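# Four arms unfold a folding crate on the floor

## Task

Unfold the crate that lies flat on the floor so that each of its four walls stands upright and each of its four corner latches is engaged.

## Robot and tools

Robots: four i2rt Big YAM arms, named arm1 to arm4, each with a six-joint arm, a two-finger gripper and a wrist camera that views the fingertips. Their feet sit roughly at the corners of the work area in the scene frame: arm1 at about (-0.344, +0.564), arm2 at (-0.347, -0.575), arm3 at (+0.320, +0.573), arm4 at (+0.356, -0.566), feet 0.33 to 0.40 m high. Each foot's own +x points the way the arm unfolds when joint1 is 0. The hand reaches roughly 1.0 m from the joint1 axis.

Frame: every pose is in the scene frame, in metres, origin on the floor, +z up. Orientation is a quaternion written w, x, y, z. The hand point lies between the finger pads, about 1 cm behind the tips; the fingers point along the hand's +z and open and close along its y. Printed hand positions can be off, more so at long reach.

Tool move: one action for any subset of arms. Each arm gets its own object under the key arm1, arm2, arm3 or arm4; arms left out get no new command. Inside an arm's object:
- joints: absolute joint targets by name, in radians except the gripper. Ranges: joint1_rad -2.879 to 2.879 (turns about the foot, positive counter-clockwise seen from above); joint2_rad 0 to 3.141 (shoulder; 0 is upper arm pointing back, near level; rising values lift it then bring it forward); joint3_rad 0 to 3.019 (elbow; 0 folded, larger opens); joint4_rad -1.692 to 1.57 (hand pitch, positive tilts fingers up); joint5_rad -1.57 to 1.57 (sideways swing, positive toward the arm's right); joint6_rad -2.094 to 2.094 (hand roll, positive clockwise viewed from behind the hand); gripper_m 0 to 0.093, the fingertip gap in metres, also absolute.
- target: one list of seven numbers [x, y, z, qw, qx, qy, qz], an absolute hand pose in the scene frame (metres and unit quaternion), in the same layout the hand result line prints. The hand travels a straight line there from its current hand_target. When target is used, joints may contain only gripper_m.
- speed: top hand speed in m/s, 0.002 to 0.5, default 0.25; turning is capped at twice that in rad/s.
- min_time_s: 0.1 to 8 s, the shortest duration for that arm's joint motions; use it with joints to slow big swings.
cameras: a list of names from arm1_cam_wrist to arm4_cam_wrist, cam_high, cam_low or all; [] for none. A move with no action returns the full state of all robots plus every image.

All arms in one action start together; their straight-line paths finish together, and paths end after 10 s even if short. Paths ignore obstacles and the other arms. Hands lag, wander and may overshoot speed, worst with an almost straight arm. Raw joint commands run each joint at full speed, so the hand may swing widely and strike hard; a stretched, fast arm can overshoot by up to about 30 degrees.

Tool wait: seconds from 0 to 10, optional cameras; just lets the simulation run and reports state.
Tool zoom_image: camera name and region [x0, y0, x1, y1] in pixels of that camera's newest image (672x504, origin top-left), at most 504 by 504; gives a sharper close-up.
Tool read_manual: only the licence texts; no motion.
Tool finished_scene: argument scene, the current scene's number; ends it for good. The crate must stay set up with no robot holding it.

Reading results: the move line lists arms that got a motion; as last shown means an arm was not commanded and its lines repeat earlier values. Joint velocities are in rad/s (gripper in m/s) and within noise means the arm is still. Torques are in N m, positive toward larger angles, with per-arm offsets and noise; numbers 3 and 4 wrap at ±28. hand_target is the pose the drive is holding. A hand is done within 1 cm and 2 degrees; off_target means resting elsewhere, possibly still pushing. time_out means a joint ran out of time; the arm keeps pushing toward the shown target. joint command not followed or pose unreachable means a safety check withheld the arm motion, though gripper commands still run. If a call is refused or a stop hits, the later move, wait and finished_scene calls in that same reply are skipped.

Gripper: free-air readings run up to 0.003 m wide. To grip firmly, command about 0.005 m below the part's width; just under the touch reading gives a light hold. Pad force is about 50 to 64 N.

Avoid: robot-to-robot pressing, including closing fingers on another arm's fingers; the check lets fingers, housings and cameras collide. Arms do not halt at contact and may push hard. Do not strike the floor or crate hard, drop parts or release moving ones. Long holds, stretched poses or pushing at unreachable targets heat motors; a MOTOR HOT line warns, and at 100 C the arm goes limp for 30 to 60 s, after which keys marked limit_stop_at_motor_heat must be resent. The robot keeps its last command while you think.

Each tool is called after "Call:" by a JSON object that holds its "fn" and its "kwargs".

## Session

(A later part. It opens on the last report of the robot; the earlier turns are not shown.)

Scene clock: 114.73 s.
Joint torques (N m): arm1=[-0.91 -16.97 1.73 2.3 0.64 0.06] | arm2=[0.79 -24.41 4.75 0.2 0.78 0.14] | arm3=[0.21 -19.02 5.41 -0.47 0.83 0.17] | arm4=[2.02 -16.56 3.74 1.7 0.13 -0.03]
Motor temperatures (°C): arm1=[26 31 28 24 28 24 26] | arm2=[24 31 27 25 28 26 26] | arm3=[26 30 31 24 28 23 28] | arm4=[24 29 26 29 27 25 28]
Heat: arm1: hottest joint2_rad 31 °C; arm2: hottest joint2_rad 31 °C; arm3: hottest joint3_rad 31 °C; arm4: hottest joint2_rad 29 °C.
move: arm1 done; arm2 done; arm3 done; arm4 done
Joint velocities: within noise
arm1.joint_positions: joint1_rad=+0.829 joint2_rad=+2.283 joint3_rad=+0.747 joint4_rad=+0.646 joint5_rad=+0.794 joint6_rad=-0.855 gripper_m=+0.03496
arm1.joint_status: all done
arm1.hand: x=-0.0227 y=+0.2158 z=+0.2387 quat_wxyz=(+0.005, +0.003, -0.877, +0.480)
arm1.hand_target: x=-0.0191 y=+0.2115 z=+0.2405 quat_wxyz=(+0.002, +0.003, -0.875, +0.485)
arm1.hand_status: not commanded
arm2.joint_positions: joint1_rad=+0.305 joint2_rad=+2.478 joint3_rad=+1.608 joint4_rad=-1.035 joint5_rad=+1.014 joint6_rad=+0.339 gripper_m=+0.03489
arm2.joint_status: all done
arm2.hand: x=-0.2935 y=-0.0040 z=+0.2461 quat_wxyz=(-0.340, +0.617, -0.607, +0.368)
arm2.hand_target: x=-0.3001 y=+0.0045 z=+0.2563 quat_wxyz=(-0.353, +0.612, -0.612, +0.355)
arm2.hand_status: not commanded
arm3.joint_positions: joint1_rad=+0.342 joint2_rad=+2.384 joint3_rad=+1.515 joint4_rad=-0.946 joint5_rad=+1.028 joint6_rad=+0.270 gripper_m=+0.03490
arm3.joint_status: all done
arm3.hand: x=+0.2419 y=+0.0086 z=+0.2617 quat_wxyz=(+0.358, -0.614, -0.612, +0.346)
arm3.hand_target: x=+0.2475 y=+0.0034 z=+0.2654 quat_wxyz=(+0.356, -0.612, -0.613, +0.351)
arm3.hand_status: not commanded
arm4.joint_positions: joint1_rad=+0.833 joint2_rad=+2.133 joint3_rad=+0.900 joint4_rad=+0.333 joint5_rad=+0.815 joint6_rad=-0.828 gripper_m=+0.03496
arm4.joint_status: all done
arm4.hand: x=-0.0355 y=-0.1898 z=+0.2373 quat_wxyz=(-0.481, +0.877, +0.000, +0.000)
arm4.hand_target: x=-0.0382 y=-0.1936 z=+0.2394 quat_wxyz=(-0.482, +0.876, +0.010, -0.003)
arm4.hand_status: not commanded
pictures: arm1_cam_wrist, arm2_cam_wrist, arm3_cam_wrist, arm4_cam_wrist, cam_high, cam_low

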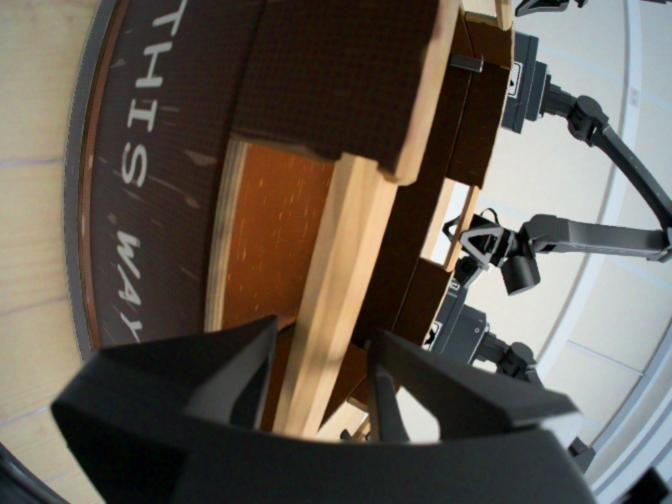

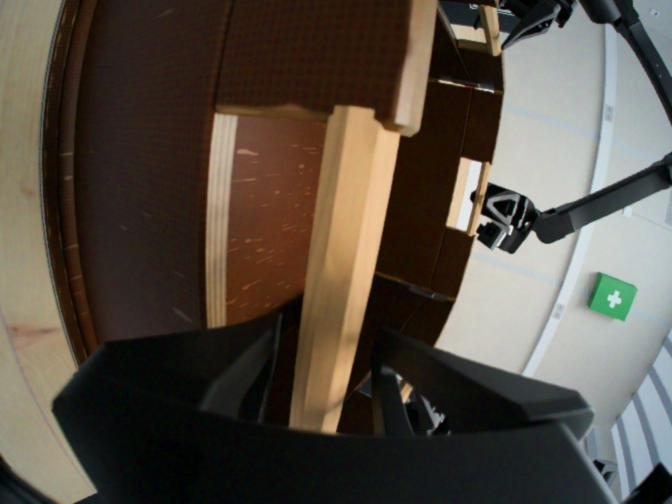

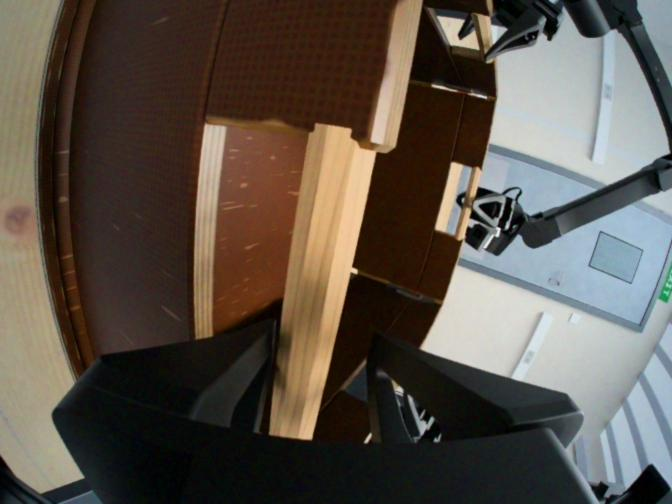

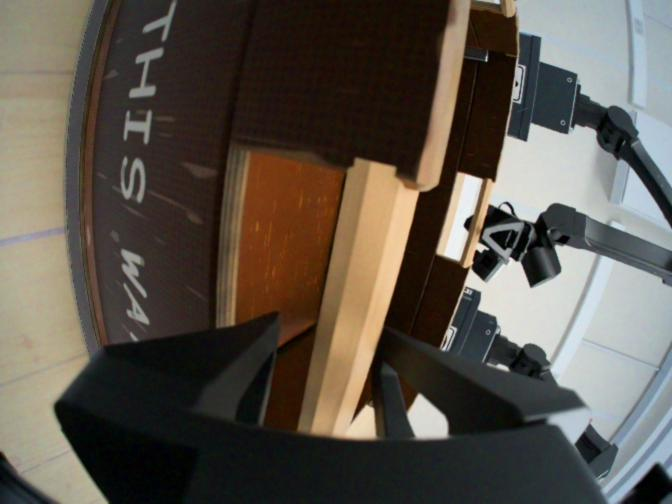

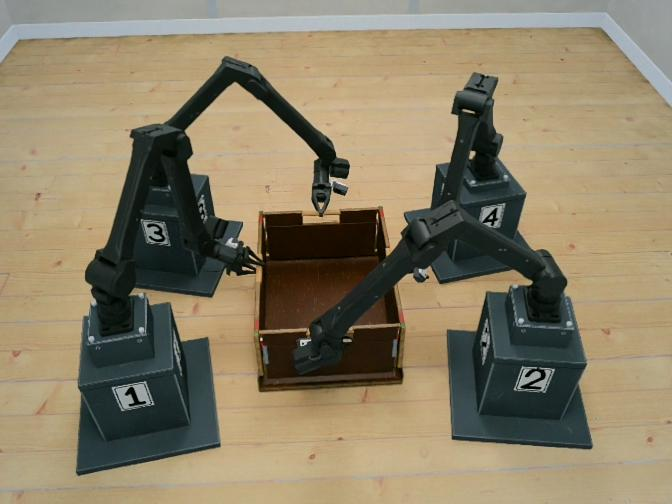

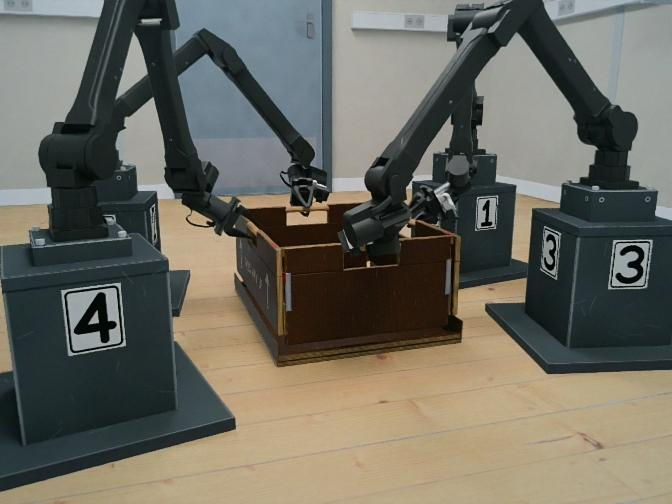

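Call:
{"fn": "move", "kwargs": {"arm1": {"target": [-0.018, 0.310, 0.300, 0, 0, 0.8746, -0.4848], "speed": 0.12, "joints": {"gripper_m": 0.058}}, "arm4": {"target": [-0.036, -0.290, 0.302, -0.4848, 0.8746, 0, 0], "speed": 0.12, "joints": {"gripper_m": 0.058}}, "arm2": {"target": [-0.210, 0.005, 0.308, -0.3535, 0.6124, -0.6124, 0.3535], "speed": 0.12, "joints": {"gripper_m": 0.058}}, "arm3": {"target": [0.155, 0.004, 0.320, -0.3535, 0.6124, 0.6124, -0.3535], "speed": 0.12, "joints": {"gripper_m": 0.058}}, "cameras": ["all"]}}

Scene clock: 119.80 s.
Joint torques (N m): arm1=[0.44 -15.91 1.63 0.95 0.75 0.18] | arm2=[-7.47 -29.51 4.42 -0.14 1.97 -0.41] | arm3=[-9.29 -23.12 3.75 -0.18 2.36 -0.25] | arm4=[1.85 -13.8 4.98 0.32 0.45 0.35]
Motor temperatures (°C): arm1=[26 30 28 24 28 24 25] | arm2=[24 31 27 25 28 26 25] | arm3=[26 30 31 24 28 23 28] | arm4=[24 29 26 29 27 25 28]
Heat: arm1: hottest joint2_rad 30 °C; arm2: hottest joint2_rad 31 °C; arm3: hottest joint3_rad 31 °C; arm4: hottest joint2_rad 29 °C.
move: arm1 done; arm2 off_target; arm3 off_target; arm4 done
Joint velocities: within noise
arm1.joint_positions: joint1_rad=+1.064 joint2_rad=+2.044 joint3_rad=+0.617 joint4_rad=+0.325 joint5_rad=+0.930 joint6_rad=-0.564 gripper_m=+0.05793
arm1.joint_status: all done
arm1.hand: x=-0.0192 y=+0.3074 z=+0.2995 quat_wxyz=(+0.002, +0.003, -0.874, +0.486)
arm1.hand_target: x=-0.0192 y=+0.3089 z=+0.3005 quat_wxyz=(+0.001, +0.000, -0.874, +0.486)
arm1.hand_status: done (0.003 m and 0.4 deg from the pose sent, 0.112 m and 0.9 deg at the start)
arm2.joint_positions: joint1_rad=+0.251 joint2_rad=+2.398 joint3_rad=+1.469 joint4_rad=-0.778 joint5_rad=+1.014 joint6_rad=+0.109 gripper_m=+0.05796
arm2.joint_status: all done
arm2.hand: x=-0.2627 y=-0.0093 z=+0.2508 quat_wxyz=(-0.342, +0.642, -0.591, +0.349)
arm2.hand_target: x=-0.2141 y=+0.0031 z=+0.3046 quat_wxyz=(-0.356, +0.610, -0.615, +0.352)
arm2.hand_status: off_target (0.079 m and 4.4 deg from the pose sent, 0.104 m and 2.4 deg at the start)
arm3.joint_positions: joint1_rad=+0.316 joint2_rad=+2.300 joint3_rad=+1.406 joint4_rad=-0.708 joint5_rad=+1.003 joint6_rad=+0.015 gripper_m=+0.05798
arm3.joint_status: all done
arm3.hand: x=+0.2303 y=+0.0029 z=+0.2736 quat_wxyz=(+0.329, -0.588, -0.651, +0.349)
arm3.hand_target: x=+0.1638 y=+0.0064 z=+0.3161 quat_wxyz=(+0.352, -0.613, -0.612, +0.355)
arm3.hand_status: off_target (0.088 m and 6.0 deg from the pose sent, 0.105 m and 1.0 deg at the start)
arm4.joint_positions: joint1_rad=+1.033 joint2_rad=+1.897 joint3_rad=+0.796 joint4_rad=+0.009 joint5_rad=+0.937 joint6_rad=-0.576 gripper_m=+0.05792
arm4.joint_status: all done
arm4.hand: x=-0.0354 y=-0.2833 z=+0.3043 quat_wxyz=(-0.487, +0.873, +0.000, +0.002)
arm4.hand_target: x=-0.0325 y=-0.2855 z=+0.3026 quat_wxyz=(-0.486, +0.874, -0.004, +0.003)
arm4.hand_status: done (0.007 m and 0.4 deg from the pose sent, 0.119 m and 0.5 deg at the start)
pictures: arm1_cam_wrist, arm2_cam_wrist, arm3_cam_wrist, arm4_cam_wrist, cam_high, cam_low

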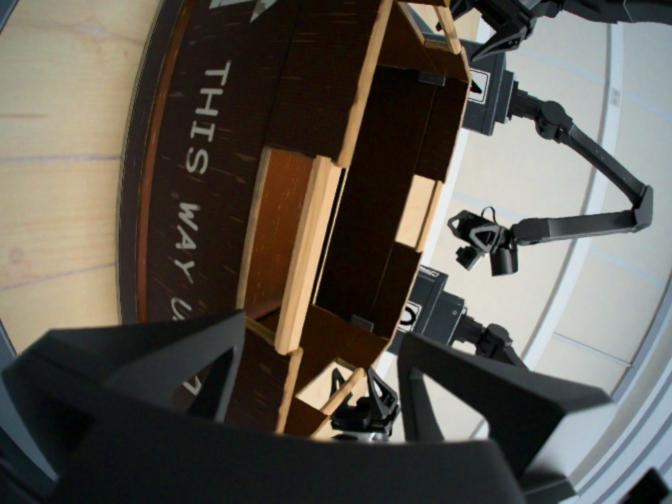

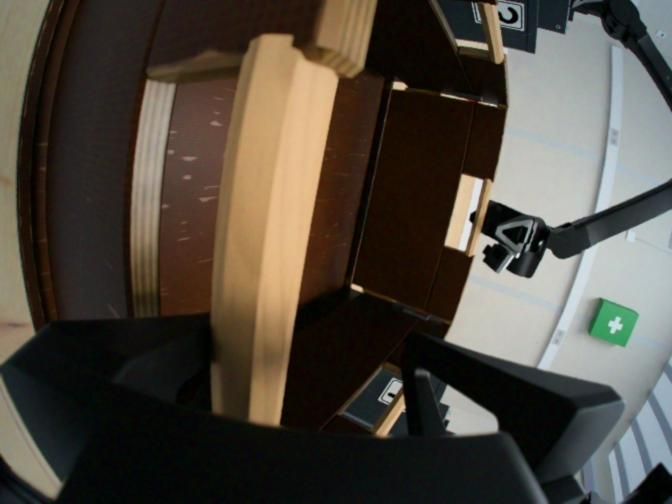

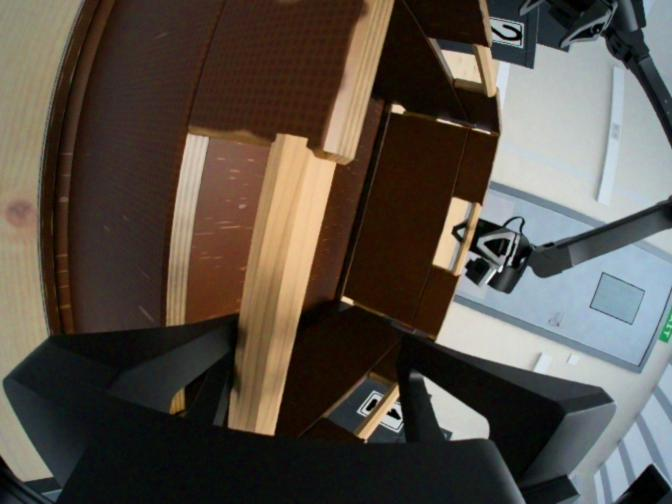

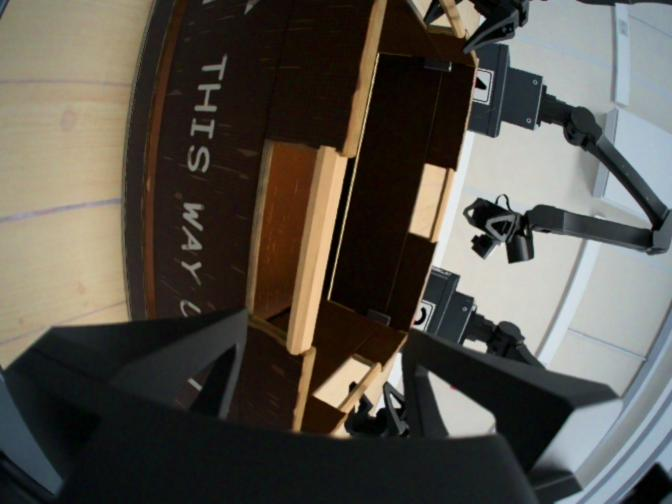

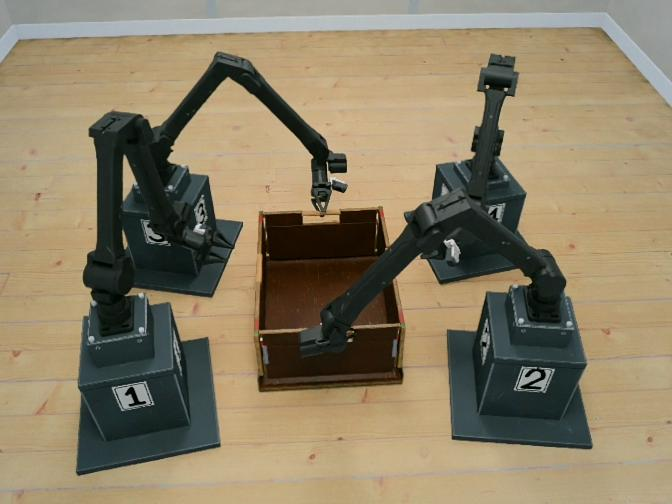

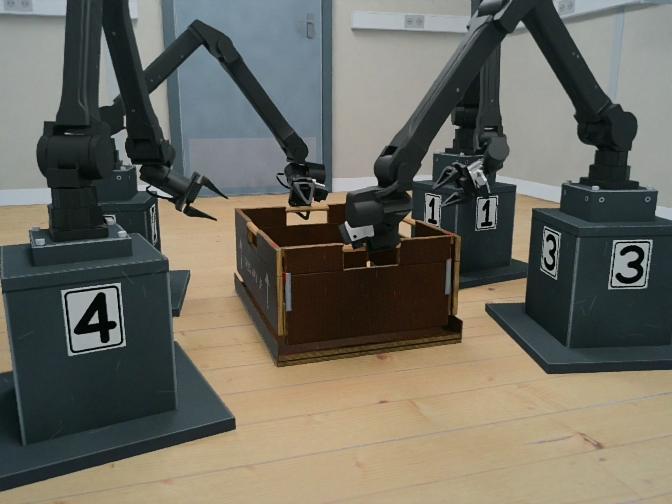

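Call:
{"fn": "move", "kwargs": {"arm2": {"target": [-0.260, 0.000, 0.243, -0.3535, 0.6124, -0.6124, 0.3535], "speed": 0.1}, "arm3": {"target": [0.226, -0.002, 0.263, -0.3535, 0.6124, 0.6124, -0.3535], "speed": 0.1}, "cameras": ["arm2_cam_wrist", "arm3_cam_wrist"]}}

Scene clock: 127.60 s.
Joint torques (N m): arm1=[0.15 -15.38 1.76 0.88 0.75 0.22] | arm2=[-0.5 -21.66 6.41 -0.32 0.82 0.13] | arm3=[-1.08 -16.15 7.17 -0.36 0.87 0.2] | arm4=[2.02 -13.8 4.98 0.34 0.45 0.37]
Motor temperatures (°C): arm1=[26 30 28 24 27 24 25] | arm2=[24 32 27 25 29 26 25] | arm3=[26 31 30 24 30 23 27] | arm4=[24 29 27 29 27 25 27]
Heat: arm1: hottest joint2_rad 30 °C; arm2: hottest joint2_rad 32 °C; arm3: hottest joint2_rad 31 °C; arm4: hottest joint2_rad 29 °C.
move: arm2 off_target; arm3 off_target
Joint velocities: within noise
arm1: as last shown
arm2.joint_positions: joint1_rad=+0.242 joint2_rad=+2.441 joint3_rad=+1.513 joint4_rad=-0.854 joint5_rad=+1.030 joint6_rad=+0.201 gripper_m=+0.05796
arm2.joint_status: not commanded
arm2.hand: x=-0.2559 y=-0.0124 z=+0.2414 quat_wxyz=(-0.341, +0.620, -0.606, +0.363)
arm2.hand_target: x=-0.2536 y=-0.0027 z=+0.2433 quat_wxyz=(-0.347, +0.613, -0.611, +0.360)
arm2.hand_status: off_target (0.013 m and 2.1 deg from the pose sent, 0.012 m and 4.4 deg at the start)
arm3.joint_positions: joint1_rad=+0.321 joint2_rad=+2.348 joint3_rad=+1.473 joint4_rad=-0.863 joint5_rad=+1.037 joint6_rad=+0.176 gripper_m=+0.05798
arm3.joint_status: not commanded
arm3.hand: x=+0.2293 y=+0.0069 z=+0.2709 quat_wxyz=(+0.354, -0.606, -0.621, +0.350)
arm3.hand_target: x=+0.2252 y=-0.0011 z=+0.2636 quat_wxyz=(+0.356, -0.609, -0.615, +0.352)
arm3.hand_status: off_target (0.012 m and 1.3 deg from the pose sent, 0.012 m and 6.0 deg at the start)
arm4.joint_positions: joint1_rad=+1.031 joint2_rad=+1.897 joint3_rad=+0.796 joint4_rad=+0.009 joint5_rad=+0.937 joint6_rad=-0.576 gripper_m=+0.05792
arm4.joint_status: not commanded
arm4.hand: x=-0.0350 y=-0.2827 z=+0.3043 quat_wxyz=(-0.487, +0.873, -0.001, +0.002)
arm4.hand_target: x=-0.0321 y=-0.2849 z=+0.3026 quat_wxyz=(-0.486, +0.874, -0.004, +0.004)
arm4.hand_status: not commanded

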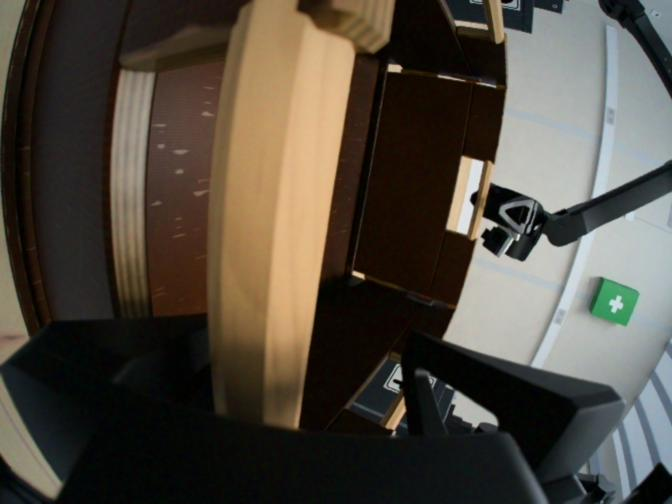

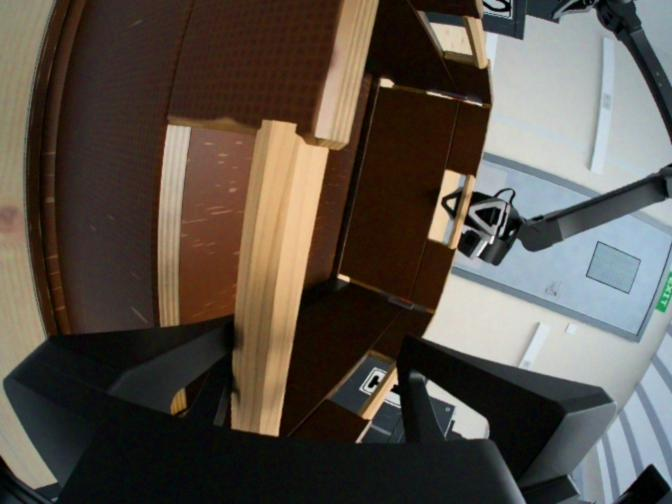

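Call:
{"fn": "move", "kwargs": {"cameras": ["cam_high", "cam_low"]}}

Call:
{"fn": "zoom_image", "kwargs": {"camera": "cam_high", "region": [235, 200, 435, 400]}}

Scene clock: 130.87 s.
Joint torques (N m): arm1=[-0.21 -15.56 1.52 0.95 0.77 0.24] | arm2=[-0.56 -21.6 6.39 -0.32 0.82 0.15] | arm3=[-1.2 -15.68 7.21 -0.43 0.88 0.27] | arm4=[1.96 -13.74 4.98 0.35 0.45 0.37]
Motor temperatures (°C): arm1=[26 30 28 24 27 24 25] | arm2=[24 32 27 25 29 26 25] | arm3=[26 30 31 24 29 23 27] | arm4=[24 29 27 29 27 25 27]
Heat: arm1: hottest joint2_rad 30 °C; arm2: hottest joint2_rad 32 °C; arm3: hottest joint3_rad 31 °C; arm4: hottest joint2_rad 29 °C.
Joint velocities: within noise
arm1.joint_positions: joint1_rad=+1.064 joint2_rad=+2.044 joint3_rad=+0.617 joint4_rad=+0.325 joint5_rad=+0.930 joint6_rad=-0.564 gripper_m=+0.05793
arm1.joint_status: not commanded
arm1.hand: x=-0.0192 y=+0.3074 z=+0.2995 quat_wxyz=(+0.002, +0.003, -0.874, +0.486) (m; scene frame)
arm1.hand_target: x=-0.0192 y=+0.3089 z=+0.3005 quat_wxyz=(+0.001, +0.000, -0.874, +0.486) (m; scene frame)
arm1.hand_status: not commanded
arm2.joint_positions: joint1_rad=+0.245 joint2_rad=+2.441 joint3_rad=+1.513 joint4_rad=-0.854 joint5_rad=+1.030 joint6_rad=+0.201 gripper_m=+0.05796
arm2.joint_status: not commanded
arm2.hand: x=-0.2576 y=-0.0122 z=+0.2414 quat_wxyz=(-0.342, +0.621, -0.605, +0.363) (m; scene frame)
arm2.hand_target: x=-0.2554 y=-0.0025 z=+0.2433 quat_wxyz=(-0.348, +0.614, -0.610, +0.359) (m; scene frame)
arm2.hand_status: off_target (0.013 m and 2.2 deg from the pose sent, 0.012 m and 4.4 deg at the start)
arm3.joint_positions: joint1_rad=+0.321 joint2_rad=+2.348 joint3_rad=+1.473 joint4_rad=-0.863 joint5_rad=+1.037 joint6_rad=+0.176 gripper_m=+0.05798
arm3.joint_status: not commanded
arm3.hand: x=+0.2293 y=+0.0069 z=+0.2709 quat_wxyz=(+0.354, -0.606, -0.621, +0.350) (m; scene frame)
arm3.hand_target: x=+0.2252 y=-0.0011 z=+0.2636 quat_wxyz=(+0.356, -0.609, -0.615, +0.352) (m; scene frame)
arm3.hand_status: off_target (0.012 m and 1.3 deg from the pose sent, 0.012 m and 6.0 deg at the start)
arm4.joint_positions: joint1_rad=+1.031 joint2_rad=+1.897 joint3_rad=+0.796 joint4_rad=+0.009 joint5_rad=+0.937 joint6_rad=-0.576 gripper_m=+0.05792
arm4.joint_status: not commanded
arm4.hand: x=-0.0350 y=-0.2827 z=+0.3043 quat_wxyz=(-0.487, +0.873, -0.001, +0.002) (m; scene frame)
arm4.hand_target: x=-0.0321 y=-0.2849 z=+0.3026 quat_wxyz=(-0.486, +0.874, -0.004, +0.004) (m; scene frame)
arm4.hand_status: not commanded
pictures: cam_high, cam_low

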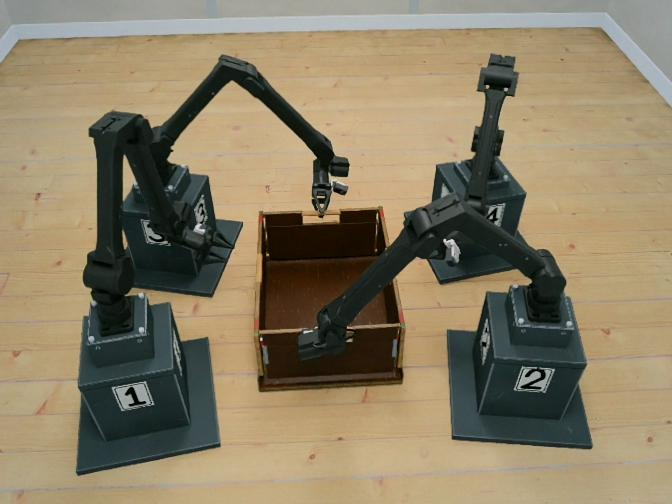

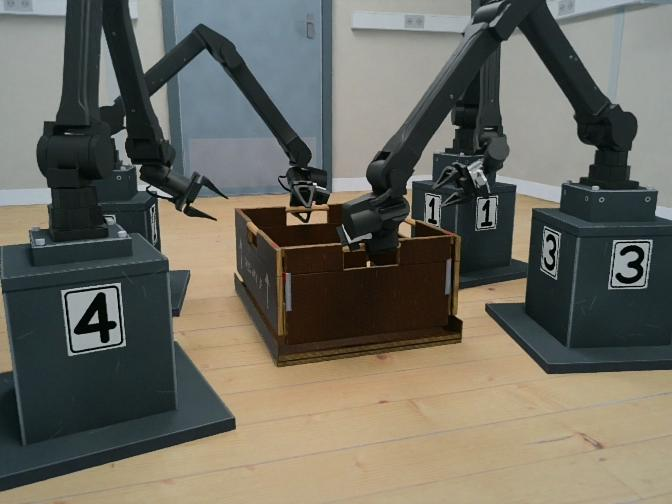

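Scaled by 2.520 from the camera's image (finer frame: 960x720).

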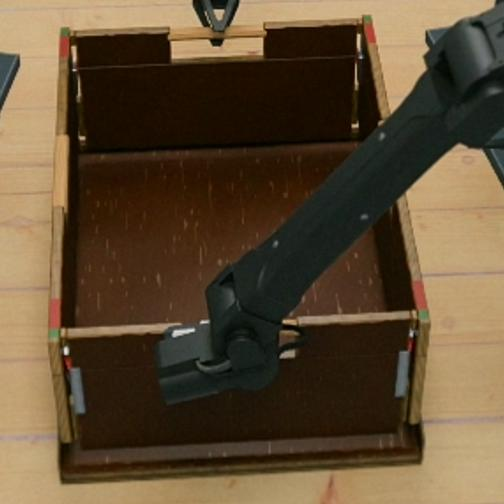

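Call:
{"fn": "zoom_image", "kwargs": {"camera": "cam_low", "region": [225, 160, 475, 300]}}

Scaled by 2.016 from the camera's image (finer frame: 960x720).

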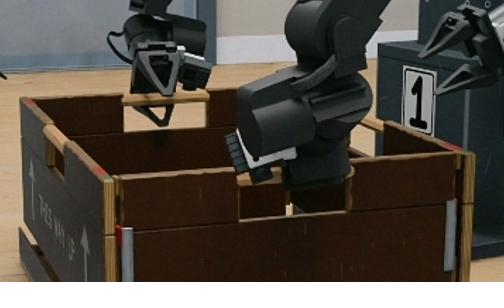

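Call:
{"fn": "move", "kwargs": {"arm2": {"target": [-0.302, 0.005, 0.252, -0.3535, 0.6124, -0.6124, 0.3535], "speed": 0.1}, "arm3": {"target": [0.255, 0.003, 0.262, -0.3535, 0.6124, 0.6124, -0.3535], "speed": 0.08}, "cameras": ["arm2_cam_wrist", "arm3_cam_wrist"]}}

Scene clock: 140.53 s.
Joint torques (N m): arm1=[0.15 -15.44 1.73 0.95 0.78 0.19] | arm2=[0.03 -21.77 6.67 -0.44 0.46 0.13] | arm3=[-0.15 -15.97 6.84 -0.55 0.45 0.22] | arm4=[1.96 -13.8 5 0.34 0.45 0.37]
Motor temperatures (°C): arm1=[26 30 28 23 27 24 25] | arm2=[24 32 27 25 28 26 25] | arm3=[26 30 31 24 28 23 27] | arm4=[24 29 27 29 27 25 27]
Heat: arm1: hottest joint2_rad 30 °C; arm2: hottest joint2_rad 32 °C; arm3: hottest joint3_rad 31 °C; arm4: hottest joint2_rad 29 °C.
move: arm2 done; arm3 off_target
Joint velocities: within noise
arm1, arm4: as last shown
arm2.joint_positions: joint1_rad=+0.320 joint2_rad=+2.456 joint3_rad=+1.585 joint4_rad=-1.002 joint5_rad=+1.024 joint6_rad=+0.342 gripper_m=+0.05796
arm2.joint_status: not commanded
arm2.hand: x=-0.3016 y=-0.0022 z=+0.2526 quat_wxyz=(-0.354, +0.615, -0.608, +0.356)
arm2.hand_target: x=-0.3004 y=+0.0066 z=+0.2523 quat_wxyz=(-0.356, +0.610, -0.615, +0.351)
arm2.hand_status: done (0.007 m and 0.7 deg from the pose sent, 0.049 m and 2.2 deg at the start)
arm3.joint_positions: joint1_rad=+0.353 joint2_rad=+2.358 joint3_rad=+1.496 joint4_rad=-0.949 joint5_rad=+1.036 joint6_rad=+0.284 gripper_m=+0.05798
arm3.joint_status: not commanded
arm3.hand: x=+0.2470 y=+0.0101 z=+0.2729 quat_wxyz=(+0.354, -0.615, -0.609, +0.355)
arm3.hand_target: x=+0.2529 y=+0.0034 z=+0.2616 quat_wxyz=(+0.353, -0.614, -0.611, +0.354)
arm3.hand_status: off_target (0.015 m and 0.5 deg from the pose sent, 0.027 m and 1.3 deg at the start)

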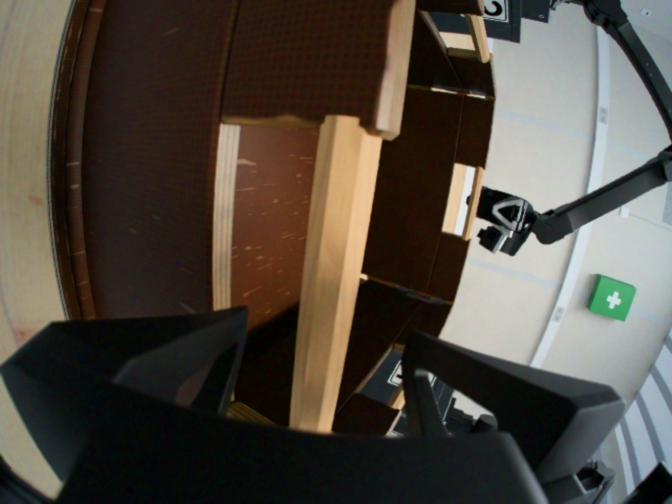

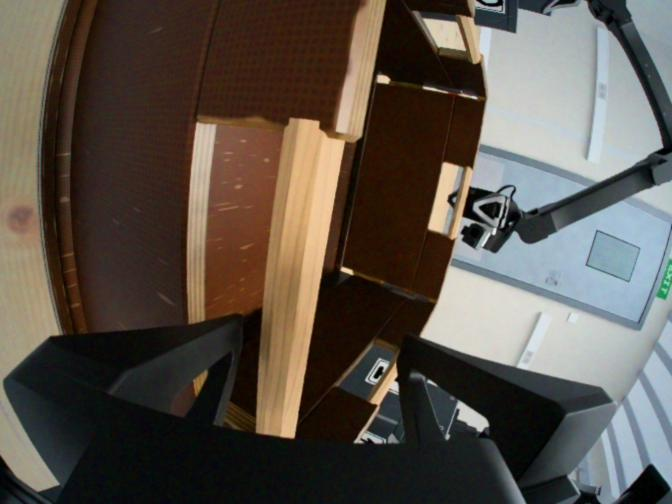

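Call:
{"fn": "move", "kwargs": {"arm2": {"target": [-0.400, 0.007, 0.312, -0.3535, 0.6124, -0.6124, 0.3535], "speed": 0.12}, "arm3": {"target": [0.350, 0.003, 0.315, -0.3535, 0.6124, 0.6124, -0.3535], "speed": 0.12}, "cameras": ["all"]}}

Call:
{"fn": "zoom_image", "kwargs": {"camera": "cam_high", "region": [235, 200, 435, 400]}}

Call:
{"fn": "zoom_image", "kwargs": {"camera": "cam_low", "region": [215, 180, 475, 380]}}

Scene clock: 143.77 s.
Joint torques (N m): arm1=[0.56 -15.91 1.68 1.06 0.72 0.23] | arm2=[0.15 -24 7.25 -0.87 0.38 0.15] | arm3=[-0.09 -17.2 7.51 -1.13 0.42 0.23] | arm4=[1.96 -13.8 4.98 0.34 0.45 0.37]
Motor temperatures (°C): arm1=[26 30 28 23 27 24 25] | arm2=[24 31 27 25 28 26 25] | arm3=[26 29 31 24 28 23 27] | arm4=[24 29 27 29 27 25 27]
Heat: arm1: hottest joint2_rad 30 °C; arm2: hottest joint2_rad 31 °C; arm3: hottest joint3_rad 31 °C; arm4: hottest joint2_rad 29 °C.
move: arm2 off_target; arm3 off_target
Joint velocities: within noise
arm1, arm4: as last shown
arm2.joint_positions: joint1_rad=+0.477 joint2_rad=+2.456 joint3_rad=+1.737 joint4_rad=-1.400 joint5_rad=+0.959 joint6_rad=+0.602 gripper_m=+0.05796
arm2.joint_status: not commanded
arm2.hand: x=-0.3972 y=-0.0045 z=+0.3018 quat_wxyz=(-0.349, +0.619, -0.601, +0.366)
arm2.hand_target: x=-0.4025 y=+0.0070 z=+0.3118 quat_wxyz=(-0.354, +0.614, -0.611, +0.353)
arm2.hand_status: off_target (0.016 m and 2.1 deg from the pose sent, 0.115 m and 0.7 deg at the start)
arm3.joint_positions: joint1_rad=+0.511 joint2_rad=+2.358 joint3_rad=+1.631 joint4_rad=-1.336 joint5_rad=+0.980 joint6_rad=+0.558 gripper_m=+0.05798
arm3.joint_status: not commanded
arm3.hand: x=+0.3398 y=+0.0119 z=+0.3167 quat_wxyz=(+0.361, -0.610, -0.612, +0.351)
arm3.hand_target: x=+0.3464 y=+0.0032 z=+0.3147 quat_wxyz=(+0.355, -0.614, -0.611, +0.353)
arm3.hand_status: off_target (0.014 m and 0.9 deg from the pose sent, 0.112 m and 0.5 deg at the start)
pictures: arm1_cam_wrist, arm2_cam_wrist, arm3_cam_wrist, arm4_cam_wrist, cam_high, cam_low

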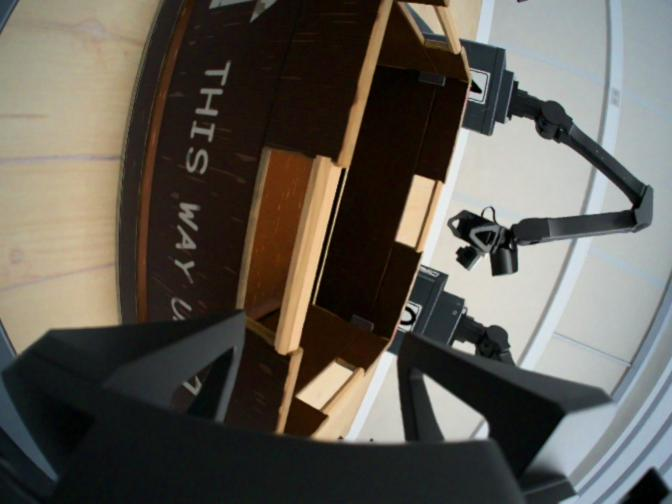

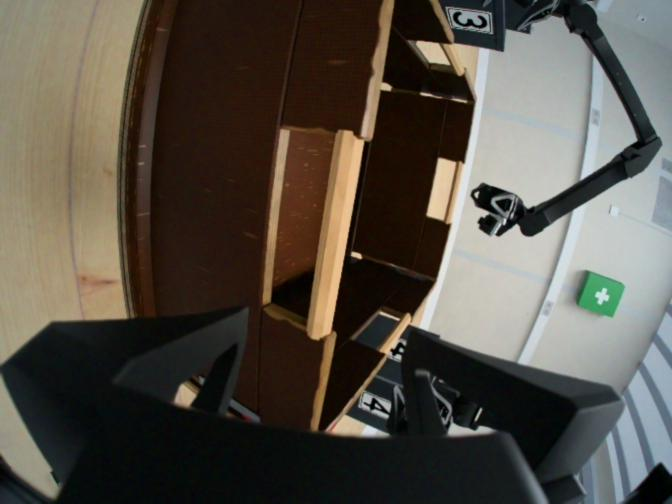

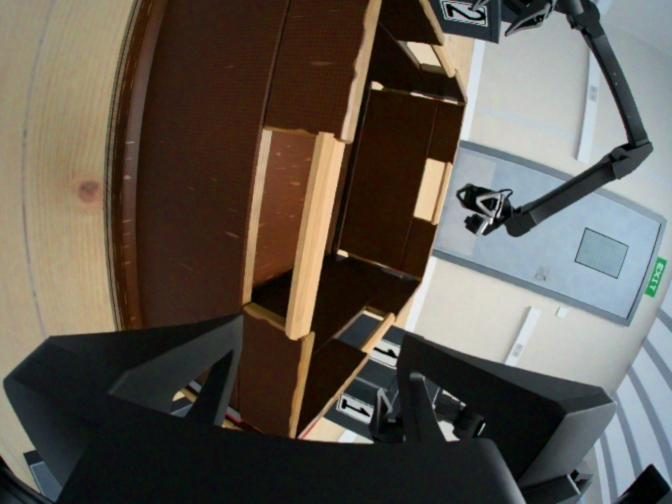

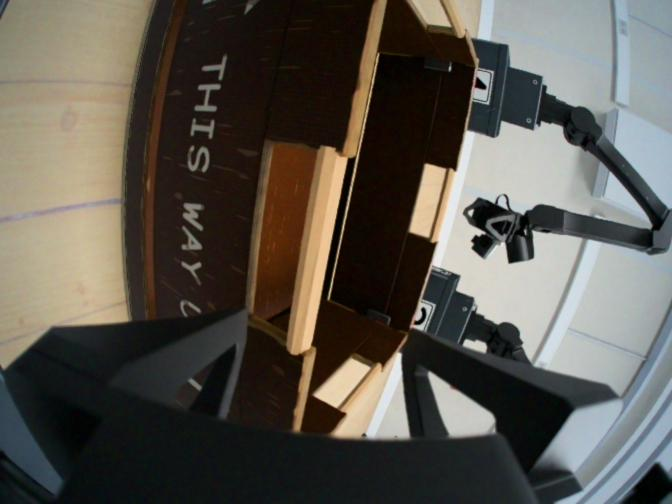

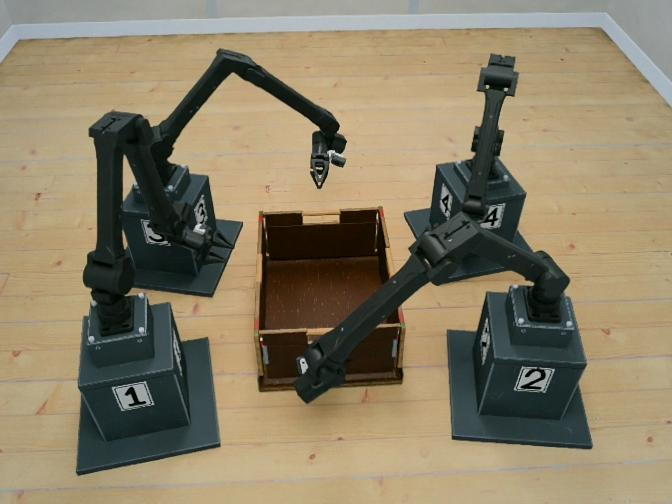

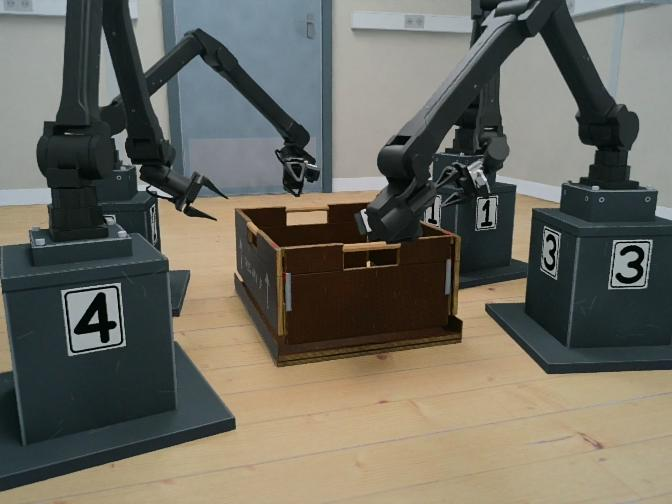

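Scaled by 2.520 from the camera's image (finer frame: 960x720).

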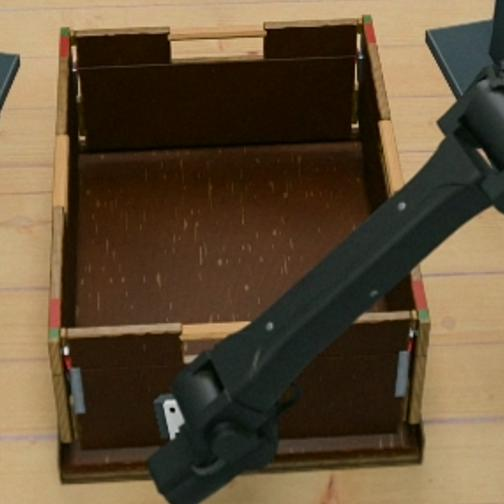

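Scaled by 1.938 from the camera's image (finer frame: 960x720).

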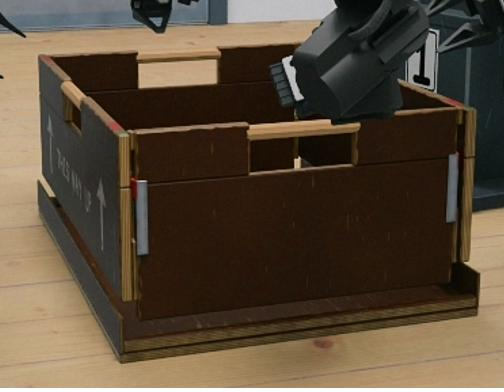

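Call:
{"fn": "finished_scene", "kwargs": {"scene": 2}}

The scene is finished: the task was done.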